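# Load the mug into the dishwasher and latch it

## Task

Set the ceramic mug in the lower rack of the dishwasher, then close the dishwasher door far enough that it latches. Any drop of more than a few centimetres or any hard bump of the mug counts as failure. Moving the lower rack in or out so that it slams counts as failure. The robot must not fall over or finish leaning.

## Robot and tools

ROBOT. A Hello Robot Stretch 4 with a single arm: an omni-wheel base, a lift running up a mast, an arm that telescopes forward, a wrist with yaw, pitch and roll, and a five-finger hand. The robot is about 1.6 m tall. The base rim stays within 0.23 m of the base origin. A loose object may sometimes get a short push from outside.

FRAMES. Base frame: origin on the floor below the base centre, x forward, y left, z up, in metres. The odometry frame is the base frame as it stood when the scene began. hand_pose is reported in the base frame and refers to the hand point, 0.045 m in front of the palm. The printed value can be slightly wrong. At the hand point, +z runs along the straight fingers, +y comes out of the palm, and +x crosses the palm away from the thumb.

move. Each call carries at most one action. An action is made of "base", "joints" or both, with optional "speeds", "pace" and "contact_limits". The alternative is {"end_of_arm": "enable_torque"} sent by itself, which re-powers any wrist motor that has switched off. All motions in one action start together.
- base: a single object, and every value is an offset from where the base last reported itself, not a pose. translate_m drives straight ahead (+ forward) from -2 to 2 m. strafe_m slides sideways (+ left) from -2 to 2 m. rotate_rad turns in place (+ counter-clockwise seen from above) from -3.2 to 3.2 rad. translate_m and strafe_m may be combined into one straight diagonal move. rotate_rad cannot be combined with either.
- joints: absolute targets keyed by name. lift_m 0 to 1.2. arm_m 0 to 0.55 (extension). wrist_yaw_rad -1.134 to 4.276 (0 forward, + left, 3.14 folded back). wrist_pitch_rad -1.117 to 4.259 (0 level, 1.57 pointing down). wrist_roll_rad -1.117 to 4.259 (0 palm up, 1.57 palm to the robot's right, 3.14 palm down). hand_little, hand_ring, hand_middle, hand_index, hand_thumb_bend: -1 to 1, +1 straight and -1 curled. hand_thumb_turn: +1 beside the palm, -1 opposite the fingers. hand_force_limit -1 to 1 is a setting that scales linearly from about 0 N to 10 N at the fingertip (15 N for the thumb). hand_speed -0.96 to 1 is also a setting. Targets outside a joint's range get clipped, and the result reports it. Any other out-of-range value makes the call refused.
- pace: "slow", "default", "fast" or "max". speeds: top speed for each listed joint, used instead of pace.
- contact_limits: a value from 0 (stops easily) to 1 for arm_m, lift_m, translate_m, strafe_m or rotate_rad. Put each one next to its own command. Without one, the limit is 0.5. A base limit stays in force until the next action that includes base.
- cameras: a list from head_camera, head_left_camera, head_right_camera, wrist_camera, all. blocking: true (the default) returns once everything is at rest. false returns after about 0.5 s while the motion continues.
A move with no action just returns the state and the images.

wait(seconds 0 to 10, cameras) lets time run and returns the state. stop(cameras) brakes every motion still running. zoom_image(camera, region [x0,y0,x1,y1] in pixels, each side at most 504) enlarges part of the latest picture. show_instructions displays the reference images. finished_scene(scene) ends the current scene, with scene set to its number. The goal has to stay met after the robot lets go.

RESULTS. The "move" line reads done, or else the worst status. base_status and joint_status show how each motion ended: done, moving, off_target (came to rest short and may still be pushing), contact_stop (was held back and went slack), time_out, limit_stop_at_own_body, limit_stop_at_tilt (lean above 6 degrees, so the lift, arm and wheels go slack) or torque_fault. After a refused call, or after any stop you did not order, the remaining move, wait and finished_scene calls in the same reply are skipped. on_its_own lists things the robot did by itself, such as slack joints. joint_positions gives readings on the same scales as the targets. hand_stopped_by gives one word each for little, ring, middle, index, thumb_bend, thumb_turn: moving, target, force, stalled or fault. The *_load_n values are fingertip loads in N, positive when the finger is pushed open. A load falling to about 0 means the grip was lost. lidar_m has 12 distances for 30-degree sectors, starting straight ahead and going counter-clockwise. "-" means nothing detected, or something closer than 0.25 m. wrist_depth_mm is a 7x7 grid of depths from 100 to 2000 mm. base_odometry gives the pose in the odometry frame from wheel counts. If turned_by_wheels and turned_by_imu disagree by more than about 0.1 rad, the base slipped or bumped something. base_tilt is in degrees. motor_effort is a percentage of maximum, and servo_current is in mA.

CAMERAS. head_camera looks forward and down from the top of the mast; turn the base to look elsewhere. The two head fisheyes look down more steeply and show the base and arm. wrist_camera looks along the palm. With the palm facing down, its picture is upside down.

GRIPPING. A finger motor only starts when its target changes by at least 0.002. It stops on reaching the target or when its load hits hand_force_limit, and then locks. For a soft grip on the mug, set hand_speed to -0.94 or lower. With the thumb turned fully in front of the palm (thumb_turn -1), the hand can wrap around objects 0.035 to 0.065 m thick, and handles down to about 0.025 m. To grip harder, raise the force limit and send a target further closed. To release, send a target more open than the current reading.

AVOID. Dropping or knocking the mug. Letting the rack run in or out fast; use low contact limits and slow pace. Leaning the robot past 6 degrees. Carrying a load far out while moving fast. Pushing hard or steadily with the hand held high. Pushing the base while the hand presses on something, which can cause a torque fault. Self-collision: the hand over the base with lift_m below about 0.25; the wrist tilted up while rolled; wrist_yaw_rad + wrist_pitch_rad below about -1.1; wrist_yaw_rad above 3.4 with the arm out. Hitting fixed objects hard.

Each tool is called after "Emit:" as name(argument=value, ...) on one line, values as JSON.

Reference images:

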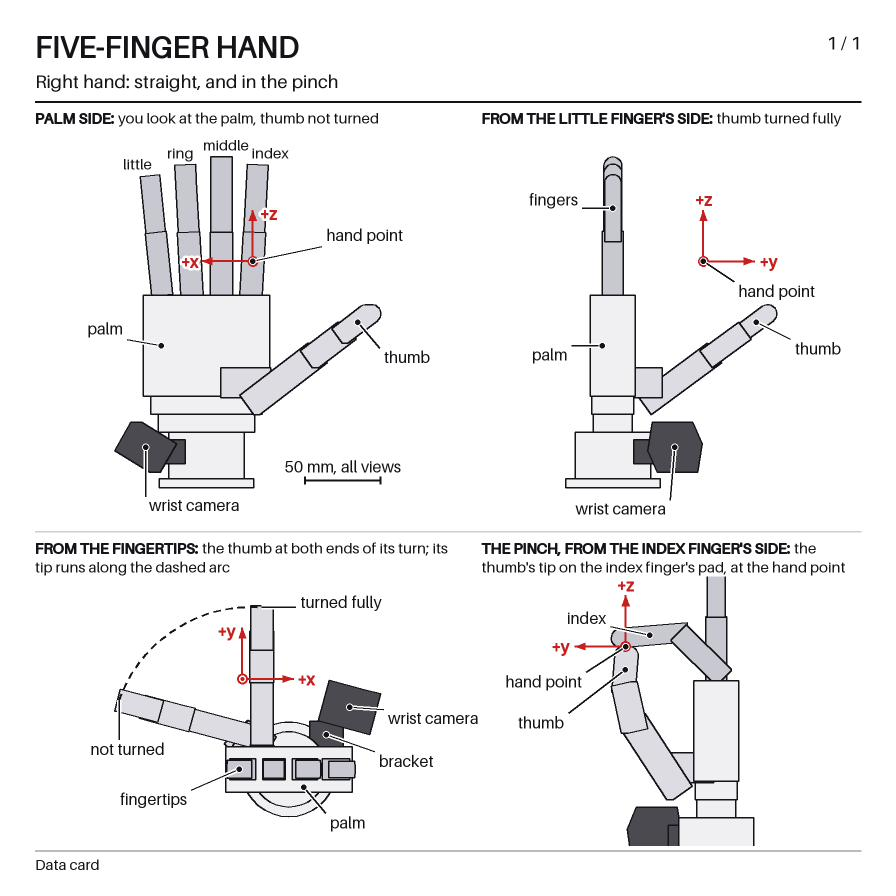

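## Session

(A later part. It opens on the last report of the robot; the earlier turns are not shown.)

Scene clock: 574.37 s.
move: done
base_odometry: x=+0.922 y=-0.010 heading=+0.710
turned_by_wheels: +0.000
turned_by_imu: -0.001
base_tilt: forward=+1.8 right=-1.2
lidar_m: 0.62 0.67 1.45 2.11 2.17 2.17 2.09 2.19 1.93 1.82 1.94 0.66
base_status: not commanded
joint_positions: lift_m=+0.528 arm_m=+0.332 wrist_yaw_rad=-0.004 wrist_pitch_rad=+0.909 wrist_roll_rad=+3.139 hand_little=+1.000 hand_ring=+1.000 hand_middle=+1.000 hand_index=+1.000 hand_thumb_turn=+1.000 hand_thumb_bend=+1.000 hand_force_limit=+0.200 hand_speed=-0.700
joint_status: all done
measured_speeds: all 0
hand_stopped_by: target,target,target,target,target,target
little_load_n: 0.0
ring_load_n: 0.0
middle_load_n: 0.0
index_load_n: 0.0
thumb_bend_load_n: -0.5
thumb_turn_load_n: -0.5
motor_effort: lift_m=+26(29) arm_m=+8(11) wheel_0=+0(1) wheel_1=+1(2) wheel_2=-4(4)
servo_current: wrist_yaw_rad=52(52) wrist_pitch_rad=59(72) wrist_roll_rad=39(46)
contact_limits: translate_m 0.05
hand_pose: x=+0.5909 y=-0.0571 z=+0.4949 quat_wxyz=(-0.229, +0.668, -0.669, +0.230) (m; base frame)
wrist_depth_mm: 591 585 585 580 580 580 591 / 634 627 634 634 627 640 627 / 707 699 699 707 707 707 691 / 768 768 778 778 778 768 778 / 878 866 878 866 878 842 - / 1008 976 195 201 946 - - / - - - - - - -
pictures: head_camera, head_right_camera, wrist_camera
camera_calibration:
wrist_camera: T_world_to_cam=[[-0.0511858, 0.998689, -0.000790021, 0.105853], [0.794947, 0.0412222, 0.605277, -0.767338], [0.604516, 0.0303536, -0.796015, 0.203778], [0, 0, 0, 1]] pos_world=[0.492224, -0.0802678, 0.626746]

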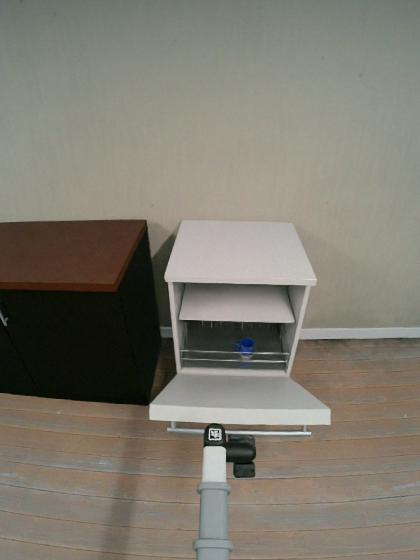

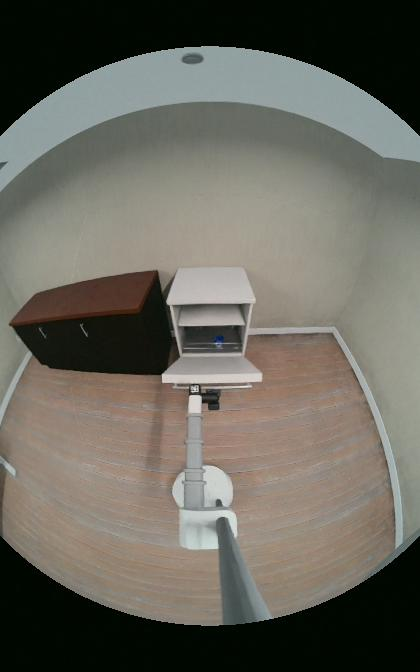

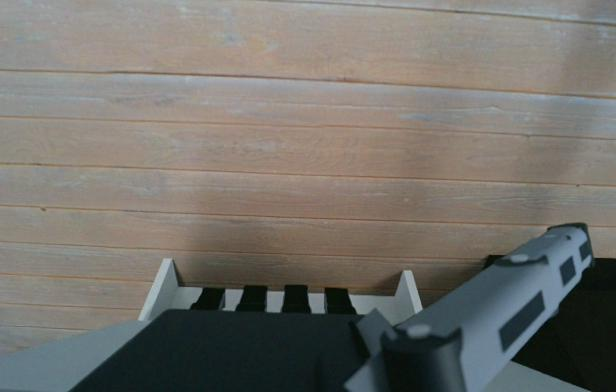

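Emit:
move(joints={"lift_m": 0.637, "arm_m": 0.426, "wrist_pitch_rad": 1.0}, speeds={"lift_m": 0.07, "arm_m": 0.065, "wrist_pitch_rad": 0.08})

Emit:
move(joints={"lift_m": 0.709, "arm_m": 0.505, "wrist_pitch_rad": 1.1}, speeds={"lift_m": 0.06, "arm_m": 0.065, "wrist_pitch_rad": 0.1}, cameras=["head_camera", "wrist_camera", "head_right_camera"])

Emit:
zoom_image(camera="head_right_camera", region=[100, 240, 320, 480])

Scene clock: 582.53 s.
move: done
base_odometry: x=+0.922 y=-0.010 heading=+0.710
turned_by_wheels: +0.000
turned_by_imu: -0.002
base_tilt: forward=+1.8 right=-1.2
lidar_m: 0.71 0.76 1.44 2.13 2.19 2.17 2.08 2.20 1.93 1.83 1.94 0.71
base_status: not commanded
joint_positions: lift_m=+0.636 arm_m=+0.426 wrist_yaw_rad=-0.004 wrist_pitch_rad=+1.008 wrist_roll_rad=+3.139 hand_little=+1.000 hand_ring=+1.000 hand_middle=+1.000 hand_index=+1.000 hand_thumb_turn=+1.000 hand_thumb_bend=+1.000 hand_force_limit=+0.200 hand_speed=-0.700
joint_status: all done
measured_speeds: all 0
hand_stopped_by: target,target,target,target,target,target
little_load_n: 0.0
ring_load_n: 0.0
middle_load_n: 0.0
index_load_n: 0.0
thumb_bend_load_n: 0.0
thumb_turn_load_n: 0.0
motor_effort: lift_m=+26(29) arm_m=+8(11) wheel_0=+0(0) wheel_1=+1(2) wheel_2=-4(4)
servo_current: wrist_yaw_rad=46(52) wrist_pitch_rad=52(78) wrist_roll_rad=52(52)
contact_limits: translate_m 0.05
hand_pose: x=+0.6636 y=-0.0570 z=+0.5953 quat_wxyz=(-0.196, +0.679, -0.680, +0.197) (m; base frame)
wrist_depth_mm: 676 668 668 668 676 668 691 / 715 723 715 723 732 732 723 / 768 778 788 778 788 778 788 / 854 842 842 866 854 854 866 / 946 917 946 917 946 904 - / 1025 - 175 - - - - / - - - - - - -
pictures: none

Scene clock: 584.23 s.
move: done
base_odometry: x=+0.922 y=-0.010 heading=+0.710
turned_by_wheels: +0.000
turned_by_imu: +0.000
base_tilt: forward=+1.8 right=-1.3
lidar_m: 0.76 1.09 1.45 2.13 2.17 2.19 2.08 2.20 1.91 1.82 1.93 0.77
base_status: not commanded
joint_positions: lift_m=+0.709 arm_m=+0.505 wrist_yaw_rad=-0.004 wrist_pitch_rad=+1.108 wrist_roll_rad=+3.139 hand_little=+1.000 hand_ring=+1.000 hand_middle=+1.000 hand_index=+1.000 hand_thumb_turn=+1.000 hand_thumb_bend=+1.000 hand_force_limit=+0.200 hand_speed=-0.700
joint_status: all done
measured_speeds: all 0
hand_stopped_by: target,target,target,target,target,target
little_load_n: 0.0
ring_load_n: 0.0
middle_load_n: 0.5
index_load_n: 0.0
thumb_bend_load_n: 0.0
thumb_turn_load_n: 0.0
motor_effort: lift_m=+25(28) arm_m=+8(12) wheel_0=+0(0) wheel_1=+1(2) wheel_2=-4(4)
servo_current: wrist_yaw_rad=39(52) wrist_pitch_rad=46(85) wrist_roll_rad=20(52)
contact_limits: translate_m 0.05
hand_pose: x=+0.7203 y=-0.0569 z=+0.6617 quat_wxyz=(-0.162, +0.688, -0.689, +0.163) (m; base frame)
wrist_depth_mm: 741 732 741 741 750 741 741 / 768 778 788 788 778 809 778 / 831 842 842 842 831 831 842 / 891 866 891 904 917 904 917 / 960 946 946 976 976 946 - / 1008 - 175 - - - - / - - - - - - -
pictures: head_camera, head_right_camera, wrist_camera
camera_calibration:
wrist_camera: T_world_to_cam=[[-0.0502724, 0.998684, 0.010137, 0.104506], [0.898804, 0.0408145, 0.436446, -0.934275], [0.435458, 0.0310523, -0.899673, 0.448698], [0, 0, 0, 1]] pos_world=[0.649595, -0.0801693, 0.810383]

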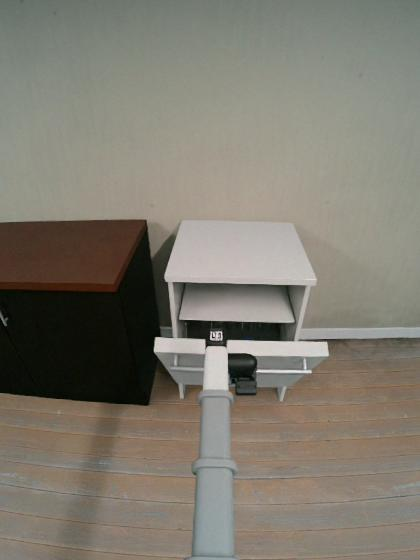

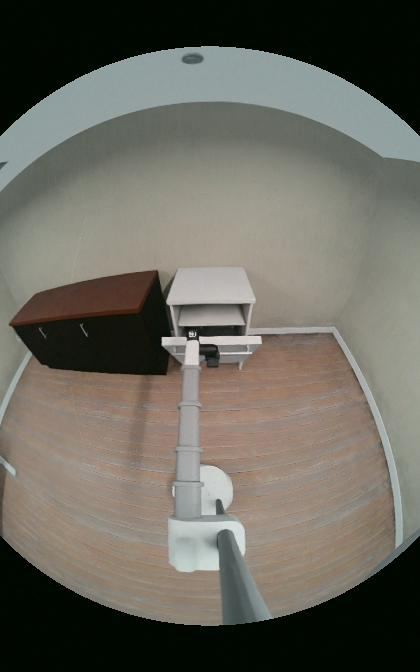

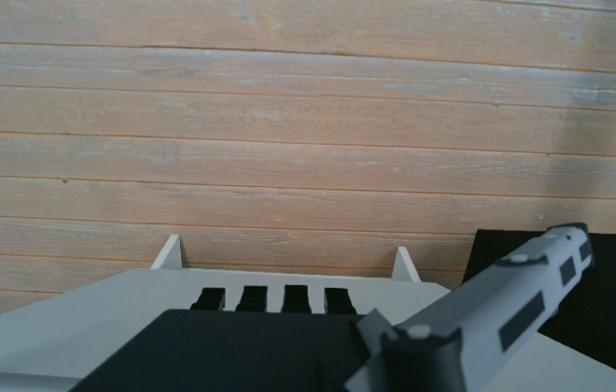

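Scaled by 2.100 from the camera's 420x672 image, which has a finer 600x960 frame.

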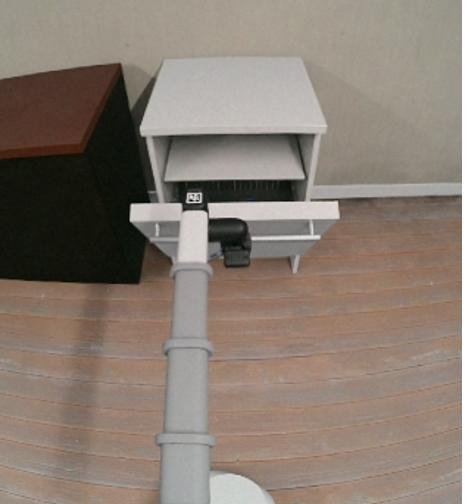

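Emit:
move(base={"translate_m": 0.13}, joints={"lift_m": 0.78, "wrist_pitch_rad": 1.22}, speeds={"lift_m": 0.05, "wrist_pitch_rad": 0.09}, pace="slow", contact_limits={"translate_m": 0.3}, cameras=["head_camera", "head_right_camera", "wrist_camera"])

Emit:
zoom_image(camera="head_camera", region=[120, 200, 340, 440])

Scene clock: 603.33 s.
move: done
base_odometry: x=+1.020 y=+0.074 heading=+0.710
turned_by_wheels: +0.000
turned_by_imu: -0.002
base_tilt: forward=+1.7 right=-1.2
lidar_m: 0.75 0.94 1.26 2.15 2.16 2.32 2.24 2.31 1.92 1.82 1.94 0.76
base_status: done
joint_positions: lift_m=+0.781 arm_m=+0.505 wrist_yaw_rad=-0.005 wrist_pitch_rad=+1.228 wrist_roll_rad=+3.139 hand_little=+1.000 hand_ring=+1.000 hand_middle=+1.000 hand_index=+1.000 hand_thumb_turn=+1.000 hand_thumb_bend=+1.000 hand_force_limit=+0.200 hand_speed=-0.700
joint_status: all done
measured_speeds: all 0
hand_stopped_by: target,target,target,target,target,target
little_load_n: -0.5
ring_load_n: 0.0
middle_load_n: 0.0
index_load_n: 0.0
thumb_bend_load_n: 0.0
thumb_turn_load_n: 0.0
motor_effort: lift_m=+12(28) arm_m=+8(8) wheel_0=+6(7) wheel_1=+5(6) wheel_2=-7(11)
servo_current: wrist_yaw_rad=46(52) wrist_pitch_rad=52(72) wrist_roll_rad=39(65)
contact_limits: translate_m 0.3
hand_pose: x=+0.6931 y=-0.0568 z=+0.7301 quat_wxyz=(-0.120, +0.696, -0.697, +0.121) (m; base frame)
wrist_depth_mm: 820 809 820 809 820 831 842 / 854 866 854 854 866 866 866 / 904 904 891 904 904 917 891 / 931 946 946 946 946 946 946 / 976 976 976 991 976 991 - / - - 175 - - - - / - - - - - - -
pictures: head_camera, head_right_camera, wrist_camera
camera_calibration:
wrist_camera: T_world_to_cam=[[-0.0481385, 0.998703, 0.0165766, 0.096217], [0.944521, 0.040116, 0.325992, -0.890739], [0.324904, 0.0313497, -0.945227, 0.631922], [0, 0, 0, 1]] pos_world=[0.640639, -0.08017, 0.886088]

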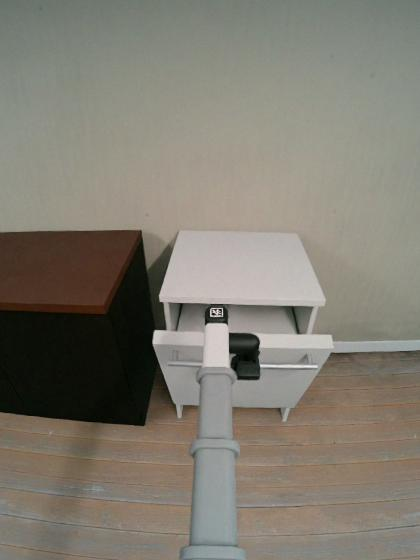

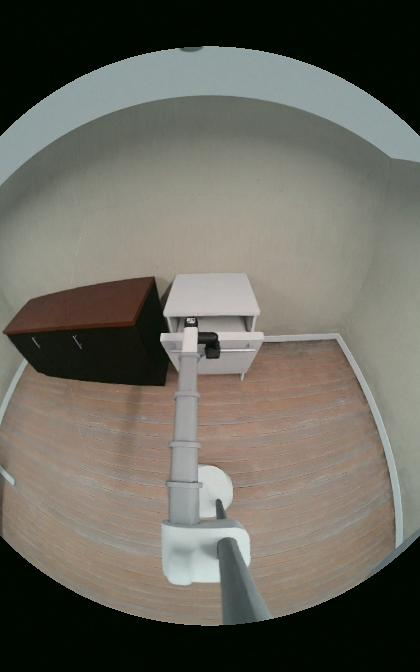

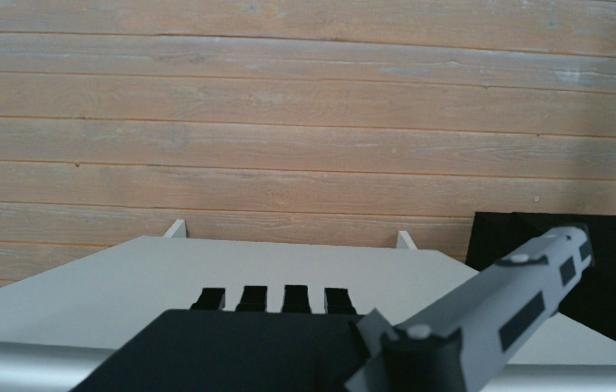

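Scaled by 2.100 from the camera's 420x560 image, which has a finer 1200x1600 frame.

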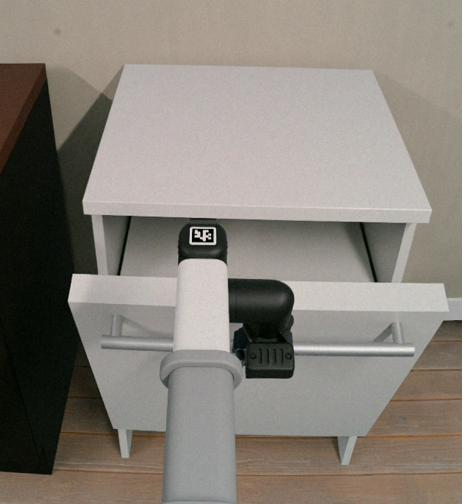

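Emit:
move(base={"translate_m": 0.12}, joints={"lift_m": 0.80, "wrist_pitch_rad": 1.38}, speeds={"lift_m": 0.03, "wrist_pitch_rad": 0.12}, pace="slow", contact_limits={"translate_m": 0.3}, cameras=["head_camera", "head_right_camera", "wrist_camera"])

Emit:
zoom_image(camera="head_camera", region=[120, 200, 340, 440])

Scene clock: 620.23 s.
move: done
base_odometry: x=+1.111 y=+0.152 heading=+0.709
turned_by_wheels: -0.001
turned_by_imu: +0.006
base_tilt: forward=+0.8 right=-0.8
lidar_m: 0.73 0.85 1.10 2.24 2.20 2.42 2.33 2.44 1.92 1.84 1.94 0.74
base_status: done
joint_positions: lift_m=+0.801 arm_m=+0.505 wrist_yaw_rad=-0.006 wrist_pitch_rad=+1.389 wrist_roll_rad=+3.139 hand_little=+1.000 hand_ring=+1.000 hand_middle=+1.000 hand_index=+1.000 hand_thumb_turn=+1.000 hand_thumb_bend=+1.000 hand_force_limit=+0.200 hand_speed=-0.700
joint_status: all done
measured_speeds: all 0
hand_stopped_by: target,target,target,target,target,target
little_load_n: 0.0
ring_load_n: 0.0
middle_load_n: 0.0
index_load_n: 0.0
thumb_bend_load_n: 0.0
thumb_turn_load_n: 0.0
motor_effort: lift_m=+5(25) arm_m=+8(8) wheel_0=+1(7) wheel_1=+0(9) wheel_2=-11(15)
servo_current: wrist_yaw_rad=46(52) wrist_pitch_rad=52(91) wrist_roll_rad=39(52)
contact_limits: translate_m 0.3
hand_pose: x=+0.6560 y=-0.0567 z=+0.7508 quat_wxyz=(-0.064, +0.703, -0.705, +0.064) (m; base frame)
wrist_depth_mm: 866 866 891 891 878 891 891 / 891 917 917 891 917 904 891 / 904 946 946 946 931 931 960 / 946 946 960 960 960 976 976 / 976 960 976 976 976 976 - / - - 175 - - - - / - - - - - - -
pictures: head_camera, head_right_camera, wrist_camera
camera_calibration:
wrist_camera: T_world_to_cam=[[-0.0436527, 0.998739, 0.0247993, 0.084798], [0.984661, 0.0388134, 0.170109, -0.771962], [0.168932, 0.0318446, -0.985113, 0.795815], [0, 0, 0, 1]] pos_world=[0.629384, -0.080071, 0.913183]

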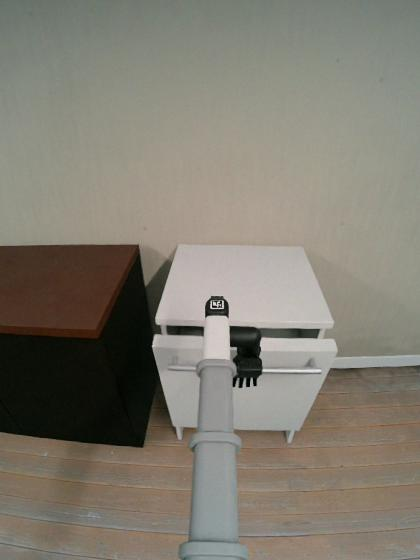

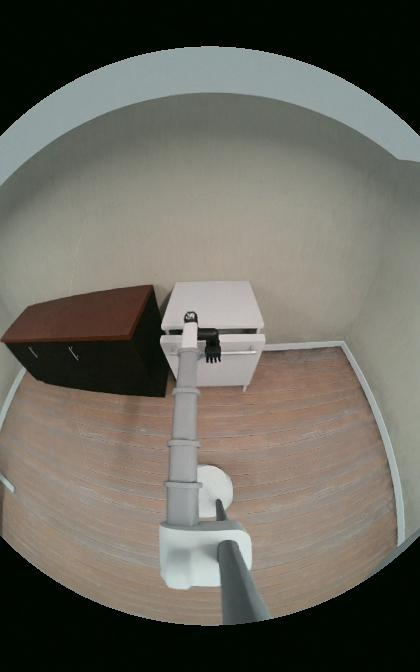

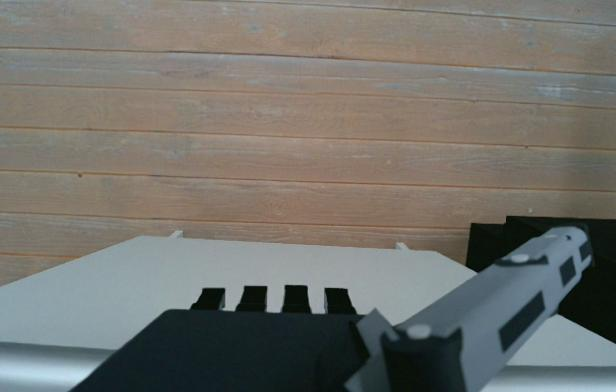

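Scaled by 2.100 from the camera's 420x560 image, which has a finer 1200x1600 frame.

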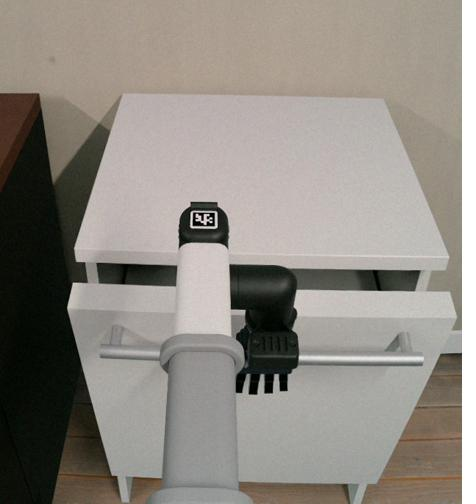

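Emit:
move(joints={"lift_m": 0.82}, speeds={"lift_m": 0.03}, cameras=["head_camera"])

Emit:
zoom_image(camera="head_camera", region=[120, 200, 340, 440])

Scene clock: 629.00 s.
move: done
base_odometry: x=+1.111 y=+0.152 heading=+0.709
turned_by_wheels: +0.000
turned_by_imu: -0.009
base_tilt: forward=+1.7 right=-1.3
lidar_m: 0.69 0.87 1.12 2.20 2.16 2.44 2.34 2.46 1.92 1.83 1.90 0.74
base_status: not commanded
joint_positions: lift_m=+0.821 arm_m=+0.505 wrist_yaw_rad=-0.006 wrist_pitch_rad=+1.389 wrist_roll_rad=+3.139 hand_little=+1.000 hand_ring=+1.000 hand_middle=+1.000 hand_index=+1.000 hand_thumb_turn=+1.000 hand_thumb_bend=+1.000 hand_force_limit=+0.200 hand_speed=-0.700
joint_status: all done
measured_speeds: all 0
hand_stopped_by: target,target,target,target,target,target
little_load_n: 0.0
ring_load_n: 0.0
middle_load_n: 0.0
index_load_n: 0.0
thumb_bend_load_n: 0.0
thumb_turn_load_n: 0.0
motor_effort: lift_m=+11(11) arm_m=+8(8) wheel_0=-2(2) wheel_1=-1(1) wheel_2=-11(12)
servo_current: wrist_yaw_rad=46(59) wrist_pitch_rad=52(59) wrist_roll_rad=33(52)
contact_limits: translate_m 0.3
hand_pose: x=+0.6561 y=-0.0567 z=+0.7703 quat_wxyz=(-0.064, +0.703, -0.705, +0.064) (m; base frame)
wrist_depth_mm: 878 891 891 891 891 891 931 / 891 917 904 917 917 917 931 / 931 931 931 946 931 931 931 / 960 946 960 976 960 960 976 / 960 960 - 976 991 991 - / - - 174 - - - - / - - - - - - -
pictures: head_camera

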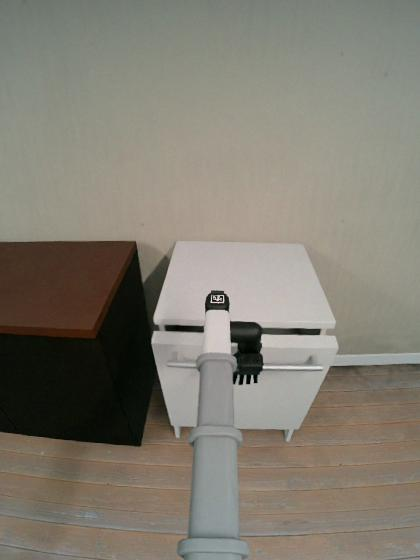

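Scaled by 2.100 from the camera's 420x560 image, which has a finer 1200x1600 frame.

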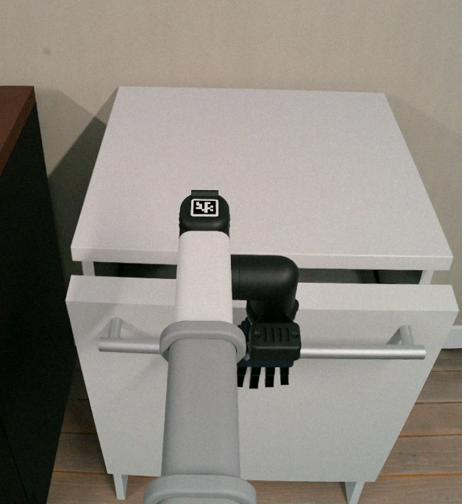

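Emit:
move(joints={"lift_m": 0.85}, speeds={"lift_m": 0.03}, cameras=["head_camera", "head_right_camera", "wrist_camera"])

Emit:
zoom_image(camera="head_camera", region=[120, 200, 340, 440])

Emit:
zoom_image(camera="head_right_camera", region=[140, 270, 290, 410])

Scene clock: 634.63 s.
move: done
base_odometry: x=+1.111 y=+0.152 heading=+0.710
turned_by_wheels: +0.001
turned_by_imu: +0.000
base_tilt: forward=+1.9 right=-1.2
lidar_m: 0.72 0.86 1.10 2.20 2.17 2.43 2.33 2.45 1.95 1.85 1.91 0.76
base_status: not commanded
joint_positions: lift_m=+0.850 arm_m=+0.505 wrist_yaw_rad=-0.005 wrist_pitch_rad=+1.387 wrist_roll_rad=+3.139 hand_little=+1.000 hand_ring=+1.000 hand_middle=+1.000 hand_index=+1.000 hand_thumb_turn=+1.000 hand_thumb_bend=+1.000 hand_force_limit=+0.200 hand_speed=-0.700
joint_status: all done
measured_speeds: all 0
hand_stopped_by: target,target,target,target,target,target
little_load_n: -2.5
ring_load_n: 0.0
middle_load_n: 0.0
index_load_n: 0.0
thumb_bend_load_n: 0.0
thumb_turn_load_n: 0.0
motor_effort: lift_m=+25(26) arm_m=+8(8) wheel_0=+0(2) wheel_1=-1(1) wheel_2=-4(11)
servo_current: wrist_yaw_rad=52(52) wrist_pitch_rad=39(59) wrist_roll_rad=39(46)
contact_limits: translate_m 0.3
hand_pose: x=+0.6565 y=-0.0567 z=+0.7991 quat_wxyz=(-0.065, +0.703, -0.705, +0.065) (m; base frame)
wrist_depth_mm: 904 917 904 931 917 917 931 / 904 917 931 917 960 946 960 / 946 946 976 976 976 960 991 / 960 960 991 976 1008 1008 1008 / 991 991 991 991 1008 960 - / - - 174 - - - - / 156 - - - - - -
pictures: head_camera, head_right_camera, wrist_camera
camera_calibration:
wrist_camera: T_world_to_cam=[[-0.0442166, 0.998716, 0.0247254, 0.0840333], [0.984289, 0.0393163, 0.172133, -0.782043], [0.17094, 0.0319481, -0.984763, 0.84177], [0, 0, 0, 1]] pos_world=[0.629579, -0.0800713, 0.961482]

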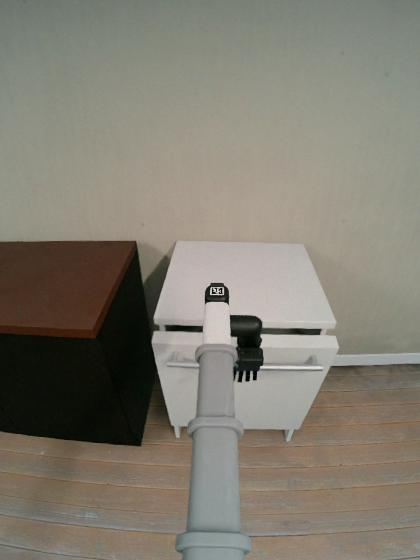

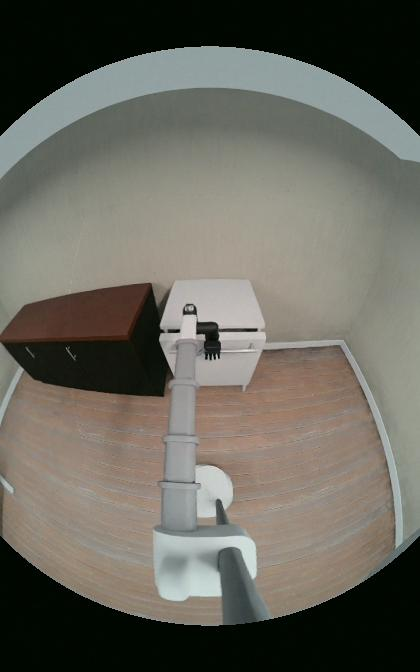

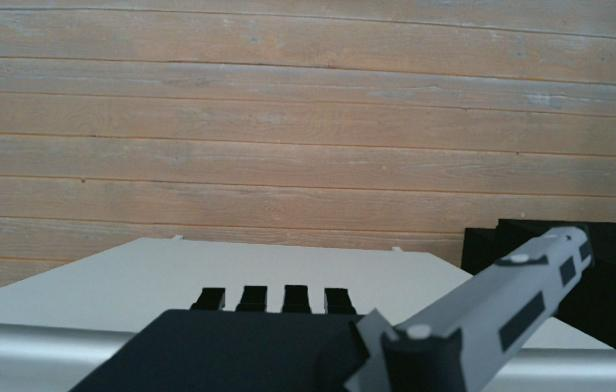

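Scaled by 2.100 from the camera's 420x560 image, which has a finer 1200x1600 frame.

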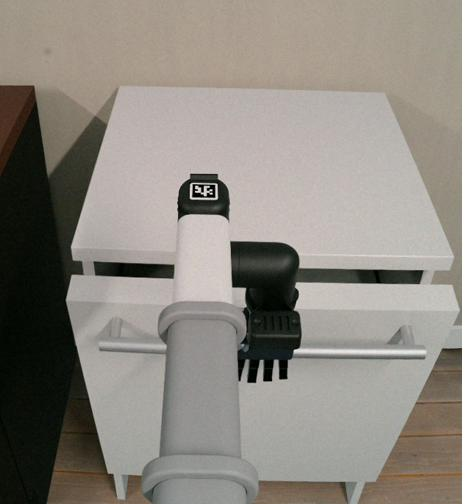

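Scaled by 3.360 from the camera's 420x672 image, which has a finer 600x960 frame.

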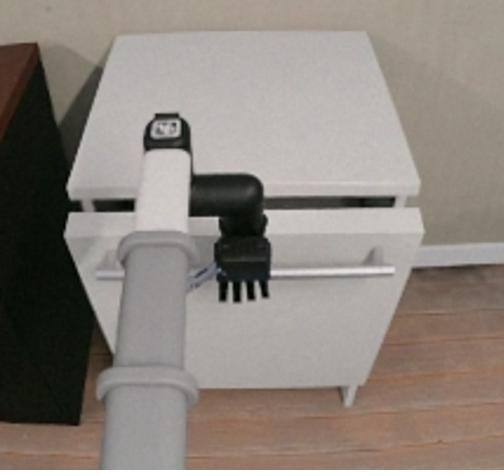

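Emit:
move(joints={"lift_m": 0.83, "wrist_pitch_rad": 1.45}, speeds={"lift_m": 0.03, "wrist_pitch_rad": 0.1})

Emit:
move(base={"translate_m": 0.05}, pace="slow", contact_limits={"translate_m": 0.3}, cameras=["head_camera"])

Emit:
zoom_image(camera="head_camera", region=[120, 200, 340, 440])

Scene clock: 661.77 s.
move: done
base_odometry: x=+1.111 y=+0.152 heading=+0.710
turned_by_wheels: +0.000
turned_by_imu: -0.001
base_tilt: forward=+1.7 right=-1.2
lidar_m: 0.72 0.83 1.10 2.19 2.15 2.47 2.33 2.42 1.91 1.83 1.89 0.75
base_status: not commanded
joint_positions: lift_m=+0.830 arm_m=+0.505 wrist_yaw_rad=-0.002 wrist_pitch_rad=+1.449 wrist_roll_rad=+3.139 hand_little=+1.000 hand_ring=+1.000 hand_middle=+1.000 hand_index=+1.000 hand_thumb_turn=+1.000 hand_thumb_bend=+1.000 hand_force_limit=+0.200 hand_speed=-0.700
joint_status: all done
measured_speeds: all 0
hand_stopped_by: target,target,target,target,target,target
little_load_n: 0.0
ring_load_n: 0.0
middle_load_n: 0.0
index_load_n: 0.0
thumb_bend_load_n: 0.0
thumb_turn_load_n: 0.0
motor_effort: lift_m=+17(23) arm_m=+7(8) wheel_0=+0(0) wheel_1=-1(1) wheel_2=-2(4)
servo_current: wrist_yaw_rad=52(52) wrist_pitch_rad=26(72) wrist_roll_rad=33(59)
contact_limits: translate_m 0.3
hand_pose: x=+0.6427 y=-0.0567 z=+0.7814 quat_wxyz=(-0.043, +0.706, -0.706, +0.043) (m; base frame)
wrist_depth_mm: 891 904 904 917 917 931 931 / 904 917 931 931 946 946 960 / 917 917 931 946 960 976 976 / 946 946 946 960 960 976 960 / 931 960 960 976 991 1008 - / - - 176 - - - - / - - - - - - -
pictures: none

Scene clock: 663.47 s.
move: done
base_odometry: x=+1.149 y=+0.185 heading=+0.710
turned_by_wheels: +0.000
turned_by_imu: -0.001
base_tilt: forward=+1.6 right=-1.2
lidar_m: 0.69 0.81 1.02 2.55 2.20 2.50 2.38 2.51 1.92 1.86 1.93 0.73
base_status: done
joint_positions: lift_m=+0.831 arm_m=+0.505 wrist_yaw_rad=-0.003 wrist_pitch_rad=+1.459 wrist_roll_rad=+3.139 hand_little=+1.000 hand_ring=+1.000 hand_middle=+1.000 hand_index=+1.000 hand_thumb_turn=+1.000 hand_thumb_bend=+1.000 hand_force_limit=+0.200 hand_speed=-0.700
joint_status: not commanded
measured_speeds: all 0
hand_stopped_by: target,target,target,target,target,target
little_load_n: 0.0
ring_load_n: 0.0
middle_load_n: 0.0
index_load_n: 0.0
thumb_bend_load_n: 0.0
thumb_turn_load_n: 0.0
motor_effort: lift_m=+10(17) arm_m=+7(7) wheel_0=+5(6) wheel_1=+3(7) wheel_2=-6(10)
servo_current: wrist_yaw_rad=46(52) wrist_pitch_rad=52(59) wrist_roll_rad=39(65)
contact_limits: translate_m 0.3
hand_pose: x=+0.6402 y=-0.0567 z=+0.7823 quat_wxyz=(-0.039, +0.706, -0.706, +0.039) (m; base frame)
wrist_depth_mm: 904 931 917 931 931 946 946 / 931 917 931 960 946 946 960 / 931 931 946 946 960 960 991 / 960 976 960 960 960 976 991 / 946 960 976 976 976 991 - / - - 175 - - - - / - - - - - - -
pictures: head_camera

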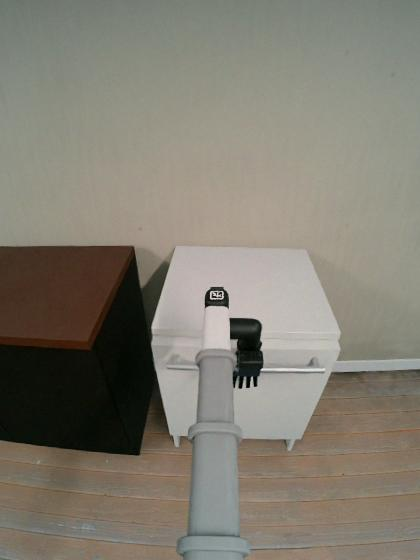

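Scaled by 2.100 from the camera's 420x560 image, which has a finer 1200x1600 frame.

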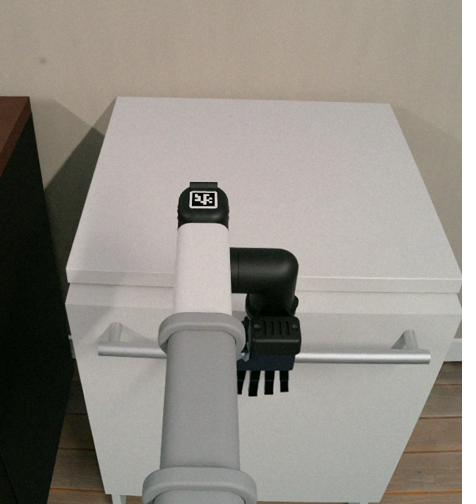

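Emit:
move(base={"translate_m": 0.02}, pace="slow", contact_limits={"translate_m": 0.5}, cameras=["head_camera"])

Scene clock: 684.60 s.
move: done
base_odometry: x=+1.163 y=+0.198 heading=+0.710
turned_by_wheels: +0.000
turned_by_imu: -0.002
base_tilt: forward=+1.7 right=-1.2
lidar_m: 0.69 0.79 1.01 2.59 2.21 2.51 2.41 2.51 1.93 1.86 1.91 0.74
base_status: done
joint_positions: lift_m=+0.831 arm_m=+0.505 wrist_yaw_rad=-0.003 wrist_pitch_rad=+1.459 wrist_roll_rad=+3.139 hand_little=+1.000 hand_ring=+1.000 hand_middle=+1.000 hand_index=+1.000 hand_thumb_turn=+1.000 hand_thumb_bend=+1.000 hand_force_limit=+0.200 hand_speed=-0.700
joint_status: not commanded
measured_speeds: all 0
hand_stopped_by: target,target,target,target,target,target
little_load_n: 0.0
ring_load_n: 0.0
middle_load_n: 0.0
index_load_n: 0.0
thumb_bend_load_n: 0.0
thumb_turn_load_n: -0.5
motor_effort: lift_m=+6(10) arm_m=+7(7) wheel_0=+3(9) wheel_1=+1(6) wheel_2=-7(12)
servo_current: wrist_yaw_rad=46(46) wrist_pitch_rad=52(59) wrist_roll_rad=39(46)
contact_limits: translate_m 0.5
hand_pose: x=+0.6403 y=-0.0567 z=+0.7826 quat_wxyz=(-0.039, +0.706, -0.706, +0.039) (m; base frame)
wrist_depth_mm: 931 931 917 917 946 931 960 / 931 960 946 946 946 946 946 / 931 946 931 960 960 946 946 / 960 960 960 976 991 976 1025 / 991 - - - - 1008 - / - - 175 - - - - / - - - - - - -
pictures: head_camera

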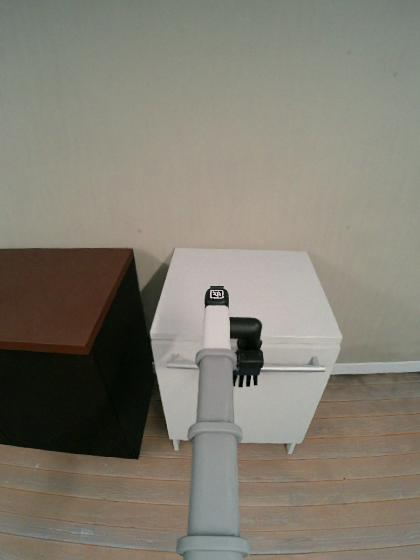

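Emit:
zoom_image(camera="head_camera", region=[140, 310, 350, 430])

Emit:
move(base={"translate_m": 0.02}, pace="slow", contact_limits={"translate_m": 0.5}, cameras=["head_camera"])

Emit:
zoom_image(camera="head_camera", region=[140, 310, 350, 430])

Scaled by 2.400 from the camera's 420x560 image, which has a finer 1200x1600 frame.

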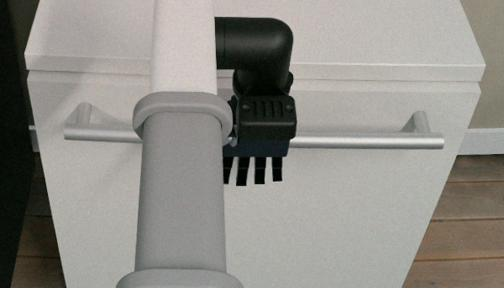

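Scene clock: 688.93 s.
move: done
base_odometry: x=+1.178 y=+0.211 heading=+0.709
turned_by_wheels: -0.001
turned_by_imu: +0.003
base_tilt: forward=+1.2 right=-0.9
lidar_m: 0.68 0.80 1.00 2.57 2.19 2.54 2.44 2.52 1.94 1.86 1.91 0.72
base_status: done
joint_positions: lift_m=+0.831 arm_m=+0.505 wrist_yaw_rad=-0.006 wrist_pitch_rad=+1.467 wrist_roll_rad=+3.139 hand_little=+1.000 hand_ring=+1.000 hand_middle=+1.000 hand_index=+1.000 hand_thumb_turn=+1.000 hand_thumb_bend=+1.000 hand_force_limit=+0.200 hand_speed=-0.700
joint_status: not commanded
measured_speeds: all 0
hand_stopped_by: target,target,target,target,target,target
little_load_n: 0.0
ring_load_n: 0.0
middle_load_n: 0.0
index_load_n: 0.0
thumb_bend_load_n: 0.0
thumb_turn_load_n: 0.0
motor_effort: lift_m=+4(6) arm_m=+7(7) wheel_0=+1(5) wheel_1=+4(6) wheel_2=-13(14)
servo_current: wrist_yaw_rad=46(65) wrist_pitch_rad=91(98) wrist_roll_rad=26(52)
contact_limits: translate_m 0.5
hand_pose: x=+0.6384 y=-0.0565 z=+0.7830 quat_wxyz=(-0.037, +0.705, -0.707, +0.037) (m; base frame)
wrist_depth_mm: 931 917 917 931 931 960 946 / 931 917 931 946 931 946 976 / 946 946 931 976 960 976 976 / 960 976 976 960 976 976 991 / 991 960 - - 991 976 - / - - 175 - - - - / - - - - - - -
pictures: head_camera

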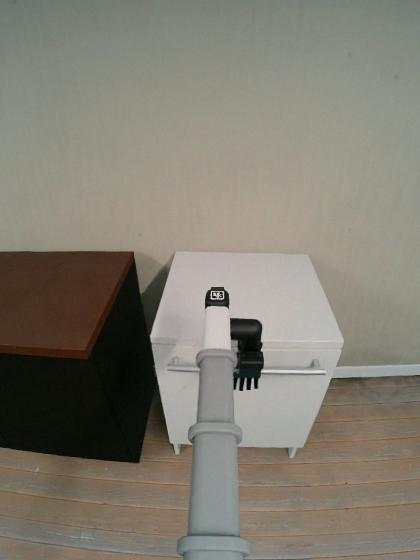

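Scaled by 2.400 from the camera's 420x560 image, which has a finer 1200x1600 frame.

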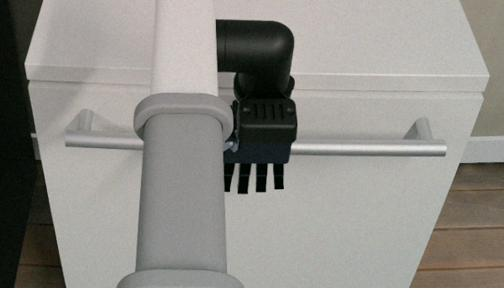

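Emit:
move(base={"translate_m": 0.025}, pace="slow", contact_limits={"translate_m": 0.5}, cameras=["head_camera"])

Emit:
zoom_image(camera="head_camera", region=[140, 310, 350, 430])

Scene clock: 706.23 s.
move: done
base_odometry: x=+1.197 y=+0.226 heading=+0.708
turned_by_wheels: -0.001
turned_by_imu: +0.003
base_tilt: forward=+0.9 right=-0.7
lidar_m: 0.70 0.78 0.96 2.65 2.18 2.51 2.43 2.55 1.96 1.85 1.84 0.70
base_status: done
joint_positions: lift_m=+0.831 arm_m=+0.505 wrist_yaw_rad=-0.011 wrist_pitch_rad=+1.479 wrist_roll_rad=+3.139 hand_little=+1.000 hand_ring=+1.000 hand_middle=+1.000 hand_index=+1.000 hand_thumb_turn=+1.000 hand_thumb_bend=+1.000 hand_force_limit=+0.200 hand_speed=-0.700
joint_status: not commanded
measured_speeds: all 0
hand_stopped_by: target,target,target,target,target,target
little_load_n: -0.5
ring_load_n: -0.5
middle_load_n: 0.0
index_load_n: 0.0
thumb_bend_load_n: 0.0
thumb_turn_load_n: 0.0
on_its_own: wrist_pitch_rad is at rest, and its servo_current (195 mA) is outside its rest range (0 to 130 mA)
motor_effort: lift_m=+8(8) arm_m=+7(7) wheel_0=+1(3) wheel_1=+1(5) wheel_2=-18(22)
servo_current: wrist_yaw_rad=65(65) wrist_pitch_rad=195(202) wrist_roll_rad=39(52)
contact_limits: translate_m 0.5
hand_pose: x=+0.6353 y=-0.0563 z=+0.7832 quat_wxyz=(-0.032, +0.703, -0.709, +0.032) (m; base frame)
wrist_depth_mm: 931 931 946 931 946 960 960 / 931 946 946 976 960 976 976 / 946 960 960 976 976 976 991 / 946 946 960 991 976 976 991 / 991 976 - - 976 960 - / - - 175 - - - - / - - - - - - -
pictures: head_camera

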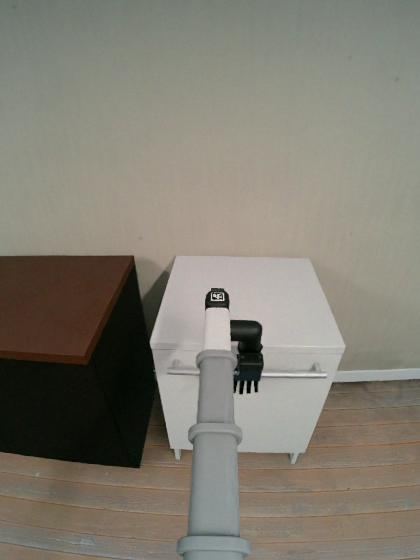

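Scaled by 2.400 from the camera's 420x560 image, which has a finer 1200x1600 frame.

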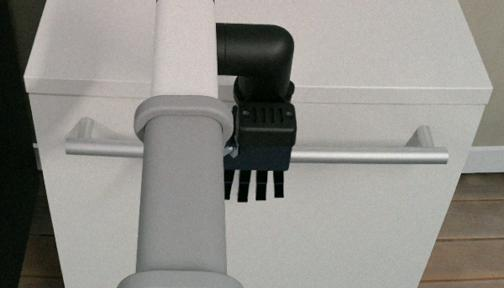

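Emit:
move(base={"translate_m": 0.02}, pace="slow", contact_limits={"translate_m": 0.5}, cameras=["head_camera"])

Emit:
zoom_image(camera="head_camera", region=[140, 310, 350, 430])

Scene clock: 710.40 s.
move: done
base_odometry: x=+1.212 y=+0.239 heading=+0.706
turned_by_wheels: -0.002
turned_by_imu: +0.003
base_tilt: forward=+0.2 right=-0.3
lidar_m: 0.68 0.77 0.96 2.66 2.22 2.55 2.46 2.56 1.93 1.80 1.82 0.69
base_status: done
joint_positions: lift_m=+0.831 arm_m=+0.505 wrist_yaw_rad=-0.013 wrist_pitch_rad=+1.491 wrist_roll_rad=+3.139 hand_little=+1.000 hand_ring=+1.000 hand_middle=+1.000 hand_index=+1.000 hand_thumb_turn=+1.000 hand_thumb_bend=+1.000 hand_force_limit=+0.200 hand_speed=-0.700
joint_status: not commanded
measured_speeds: all 0
hand_stopped_by: target,target,target,target,target,target
little_load_n: -0.5
ring_load_n: -0.5
middle_load_n: -0.5
index_load_n: -0.5
thumb_bend_load_n: 0.0
thumb_turn_load_n: 0.0
on_its_own: wrist_pitch_rad is at rest, and its servo_current (319 mA) is outside its rest range (0 to 130 mA)
motor_effort: lift_m=+13(13) arm_m=+8(8) wheel_0=+2(4) wheel_1=+3(5) wheel_2=-25(27)
servo_current: wrist_yaw_rad=78(78) wrist_pitch_rad=319(338) wrist_roll_rad=33(59)
contact_limits: translate_m 0.5
hand_pose: x=+0.6326 y=-0.0562 z=+0.7833 quat_wxyz=(-0.028, +0.703, -0.710, +0.029) (m; base frame)
wrist_depth_mm: 946 946 960 960 991 976 991 / 931 960 960 946 976 976 1025 / 931 946 946 976 991 976 1008 / 946 960 976 976 991 991 991 / 960 960 991 976 976 1008 - / - - 175 - - - - / - - - - - - -
pictures: head_camera

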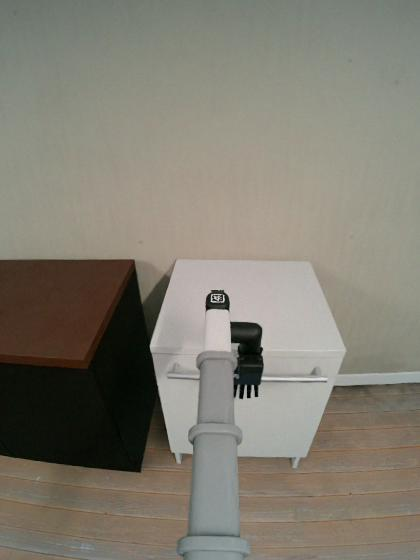

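Scaled by 2.400 from the camera's 420x560 image, which has a finer 1200x1600 frame.

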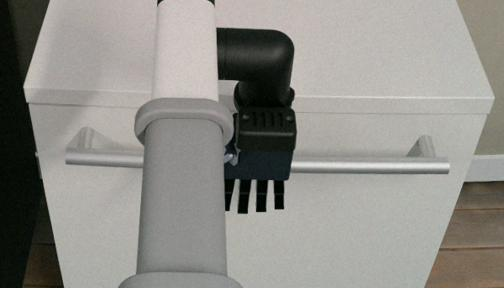

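Emit:
move(base={"translate_m": -0.05}, pace="slow", contact_limits={"translate_m": 0.5}, cameras=["head_camera"])

Emit:
zoom_image(camera="head_camera", region=[140, 310, 350, 430])

Scene clock: 716.07 s.
move: done
base_odometry: x=+1.173 y=+0.206 heading=+0.706
turned_by_wheels: +0.000
turned_by_imu: -0.013
base_tilt: forward=+1.8 right=-1.2
lidar_m: 0.69 0.78 0.99 2.61 2.20 2.54 2.42 2.52 1.92 1.86 1.90 0.73
base_status: done
joint_positions: lift_m=+0.830 arm_m=+0.505 wrist_yaw_rad=-0.009 wrist_pitch_rad=+1.458 wrist_roll_rad=+3.139 hand_little=+1.000 hand_ring=+1.000 hand_middle=+1.000 hand_index=+1.000 hand_thumb_turn=+1.000 hand_thumb_bend=+1.000 hand_force_limit=+0.200 hand_speed=-0.700
joint_status: not commanded
measured_speeds: all 0
hand_stopped_by: target,target,target,target,target,target
little_load_n: 0.0
ring_load_n: 0.0
middle_load_n: 0.0
index_load_n: 0.0
thumb_bend_load_n: 0.0
thumb_turn_load_n: 0.0
motor_effort: lift_m=+20(20) arm_m=+8(8) wheel_0=+3(3) wheel_1=+1(5) wheel_2=-4(24)
servo_current: wrist_yaw_rad=46(78) wrist_pitch_rad=52(332) wrist_roll_rad=59(59)
contact_limits: translate_m 0.5
hand_pose: x=+0.6401 y=-0.0565 z=+0.7814 quat_wxyz=(-0.040, +0.704, -0.708, +0.040) (m; base frame)
wrist_depth_mm: 891 917 917 917 946 960 946 / 904 917 931 946 960 946 960 / 931 931 946 917 960 960 946 / 946 946 931 960 946 976 976 / 960 - - - 976 960 - / - - 176 - - - - / - - - - - - -
pictures: head_camera

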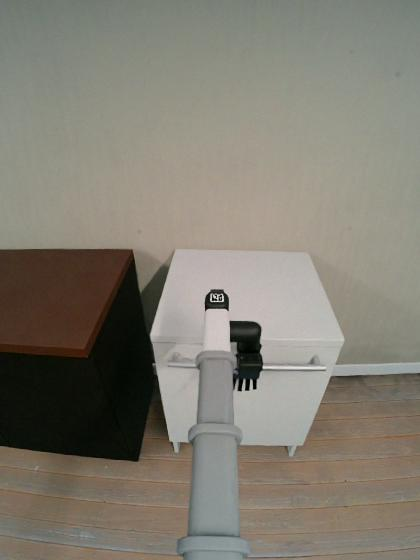

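Scaled by 2.400 from the camera's 420x560 image, which has a finer 1200x1600 frame.

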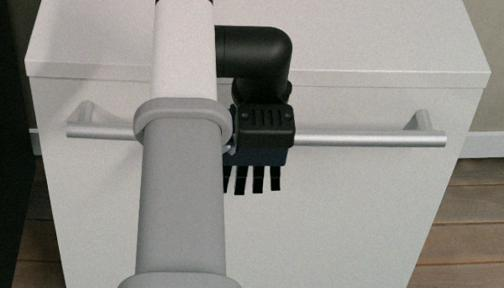

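Emit:
move(base={"translate_m": -0.03}, pace="slow", cameras=["head_camera"])

Emit:
zoom_image(camera="head_camera", region=[140, 310, 350, 430])

Scene clock: 720.27 s.
move: done
base_odometry: x=+1.151 y=+0.187 heading=+0.706
turned_by_wheels: +0.000
turned_by_imu: -0.001
base_tilt: forward=+1.8 right=-1.3
lidar_m: 0.75 0.79 1.02 2.58 2.18 2.49 2.40 2.51 1.93 1.83 1.93 0.77
base_status: done
joint_positions: lift_m=+0.830 arm_m=+0.505 wrist_yaw_rad=-0.002 wrist_pitch_rad=+1.452 wrist_roll_rad=+3.139 hand_little=+1.000 hand_ring=+1.000 hand_middle=+1.000 hand_index=+1.000 hand_thumb_turn=+1.000 hand_thumb_bend=+1.000 hand_force_limit=+0.200 hand_speed=-0.700
joint_status: not commanded
measured_speeds: all 0
hand_stopped_by: target,target,target,target,target,target
little_load_n: 0.0
ring_load_n: 0.0
middle_load_n: 0.0
index_load_n: 0.0
thumb_bend_load_n: 0.0
thumb_turn_load_n: 0.0
motor_effort: lift_m=+20(20) arm_m=+7(8) wheel_0=+0(5) wheel_1=-1(6) wheel_2=+2(7)
servo_current: wrist_yaw_rad=46(59) wrist_pitch_rad=39(52) wrist_roll_rad=33(52)
hand_pose: x=+0.6420 y=-0.0567 z=+0.7812 quat_wxyz=(-0.042, +0.706, -0.706, +0.042) (m; base frame)
wrist_depth_mm: 904 891 904 917 931 946 931 / 917 917 931 917 931 931 946 / 931 917 931 946 960 946 960 / 946 931 946 931 960 960 976 / 960 960 - 991 960 976 - / - - 175 - - - - / - - - - - - -
pictures: head_camera

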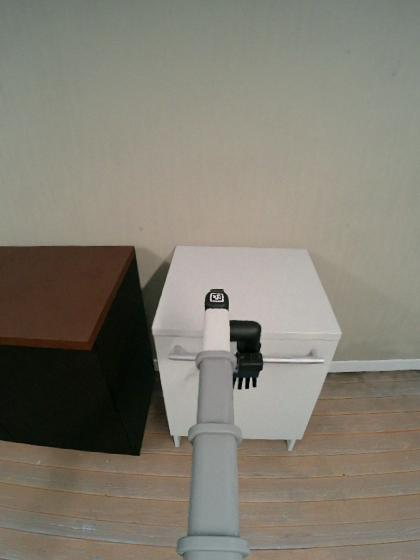

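Scaled by 2.400 from the camera's 420x560 image, which has a finer 1200x1600 frame.

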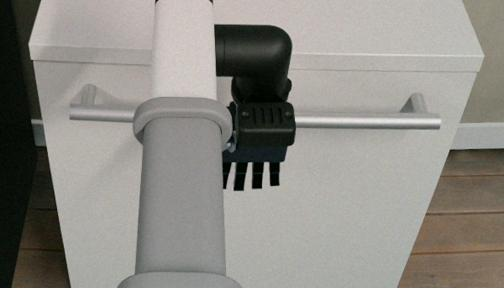

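Emit:
move(base={"translate_m": -0.05}, pace="slow", cameras=["head_camera"])

Emit:
zoom_image(camera="head_camera", region=[140, 290, 350, 450])

Scene clock: 725.13 s.
move: done
base_odometry: x=+1.113 y=+0.155 heading=+0.706
turned_by_wheels: +0.000
turned_by_imu: -0.001
base_tilt: forward=+1.9 right=-1.3
lidar_m: 0.78 0.86 1.09 2.24 2.16 2.43 2.35 2.42 1.94 1.83 1.94 0.80
base_status: done
joint_positions: lift_m=+0.830 arm_m=+0.505 wrist_yaw_rad=-0.002 wrist_pitch_rad=+1.452 wrist_roll_rad=+3.139 hand_little=+1.000 hand_ring=+1.000 hand_middle=+1.000 hand_index=+1.000 hand_thumb_turn=+1.000 hand_thumb_bend=+1.000 hand_force_limit=+0.200 hand_speed=-0.700
joint_status: not commanded
measured_speeds: all 0
hand_stopped_by: target,target,target,target,target,target
little_load_n: 0.0
ring_load_n: 0.0
middle_load_n: 0.0
index_load_n: 0.0
thumb_bend_load_n: 0.0
thumb_turn_load_n: 0.0
motor_effort: lift_m=+20(20) arm_m=+7(7) wheel_0=+0(5) wheel_1=+0(6) wheel_2=+1(7)
servo_current: wrist_yaw_rad=33(52) wrist_pitch_rad=39(46) wrist_roll_rad=46(52)
hand_pose: x=+0.6420 y=-0.0567 z=+0.7812 quat_wxyz=(-0.042, +0.706, -0.706, +0.042) (m; base frame)
wrist_depth_mm: 891 904 891 904 904 931 931 / 904 931 917 931 931 931 946 / 931 931 931 960 960 946 960 / 946 946 960 960 976 976 976 / 976 976 960 960 976 1008 - / 960 - 175 - - - - / - - - - - - -
pictures: head_camera

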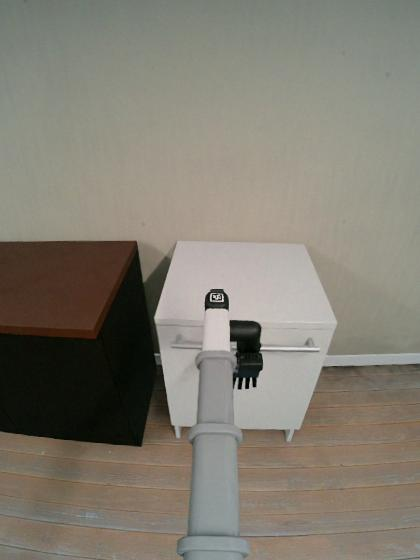

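Scaled by 2.400 from the camera's 420x560 image, which has a finer 1200x1600 frame.

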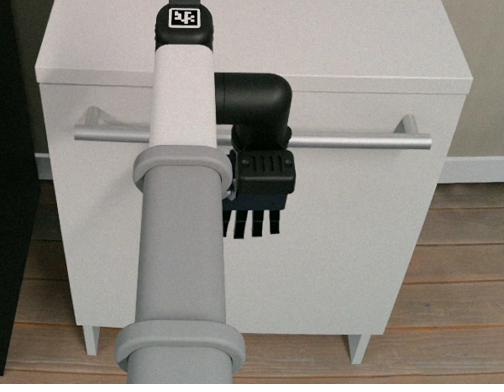

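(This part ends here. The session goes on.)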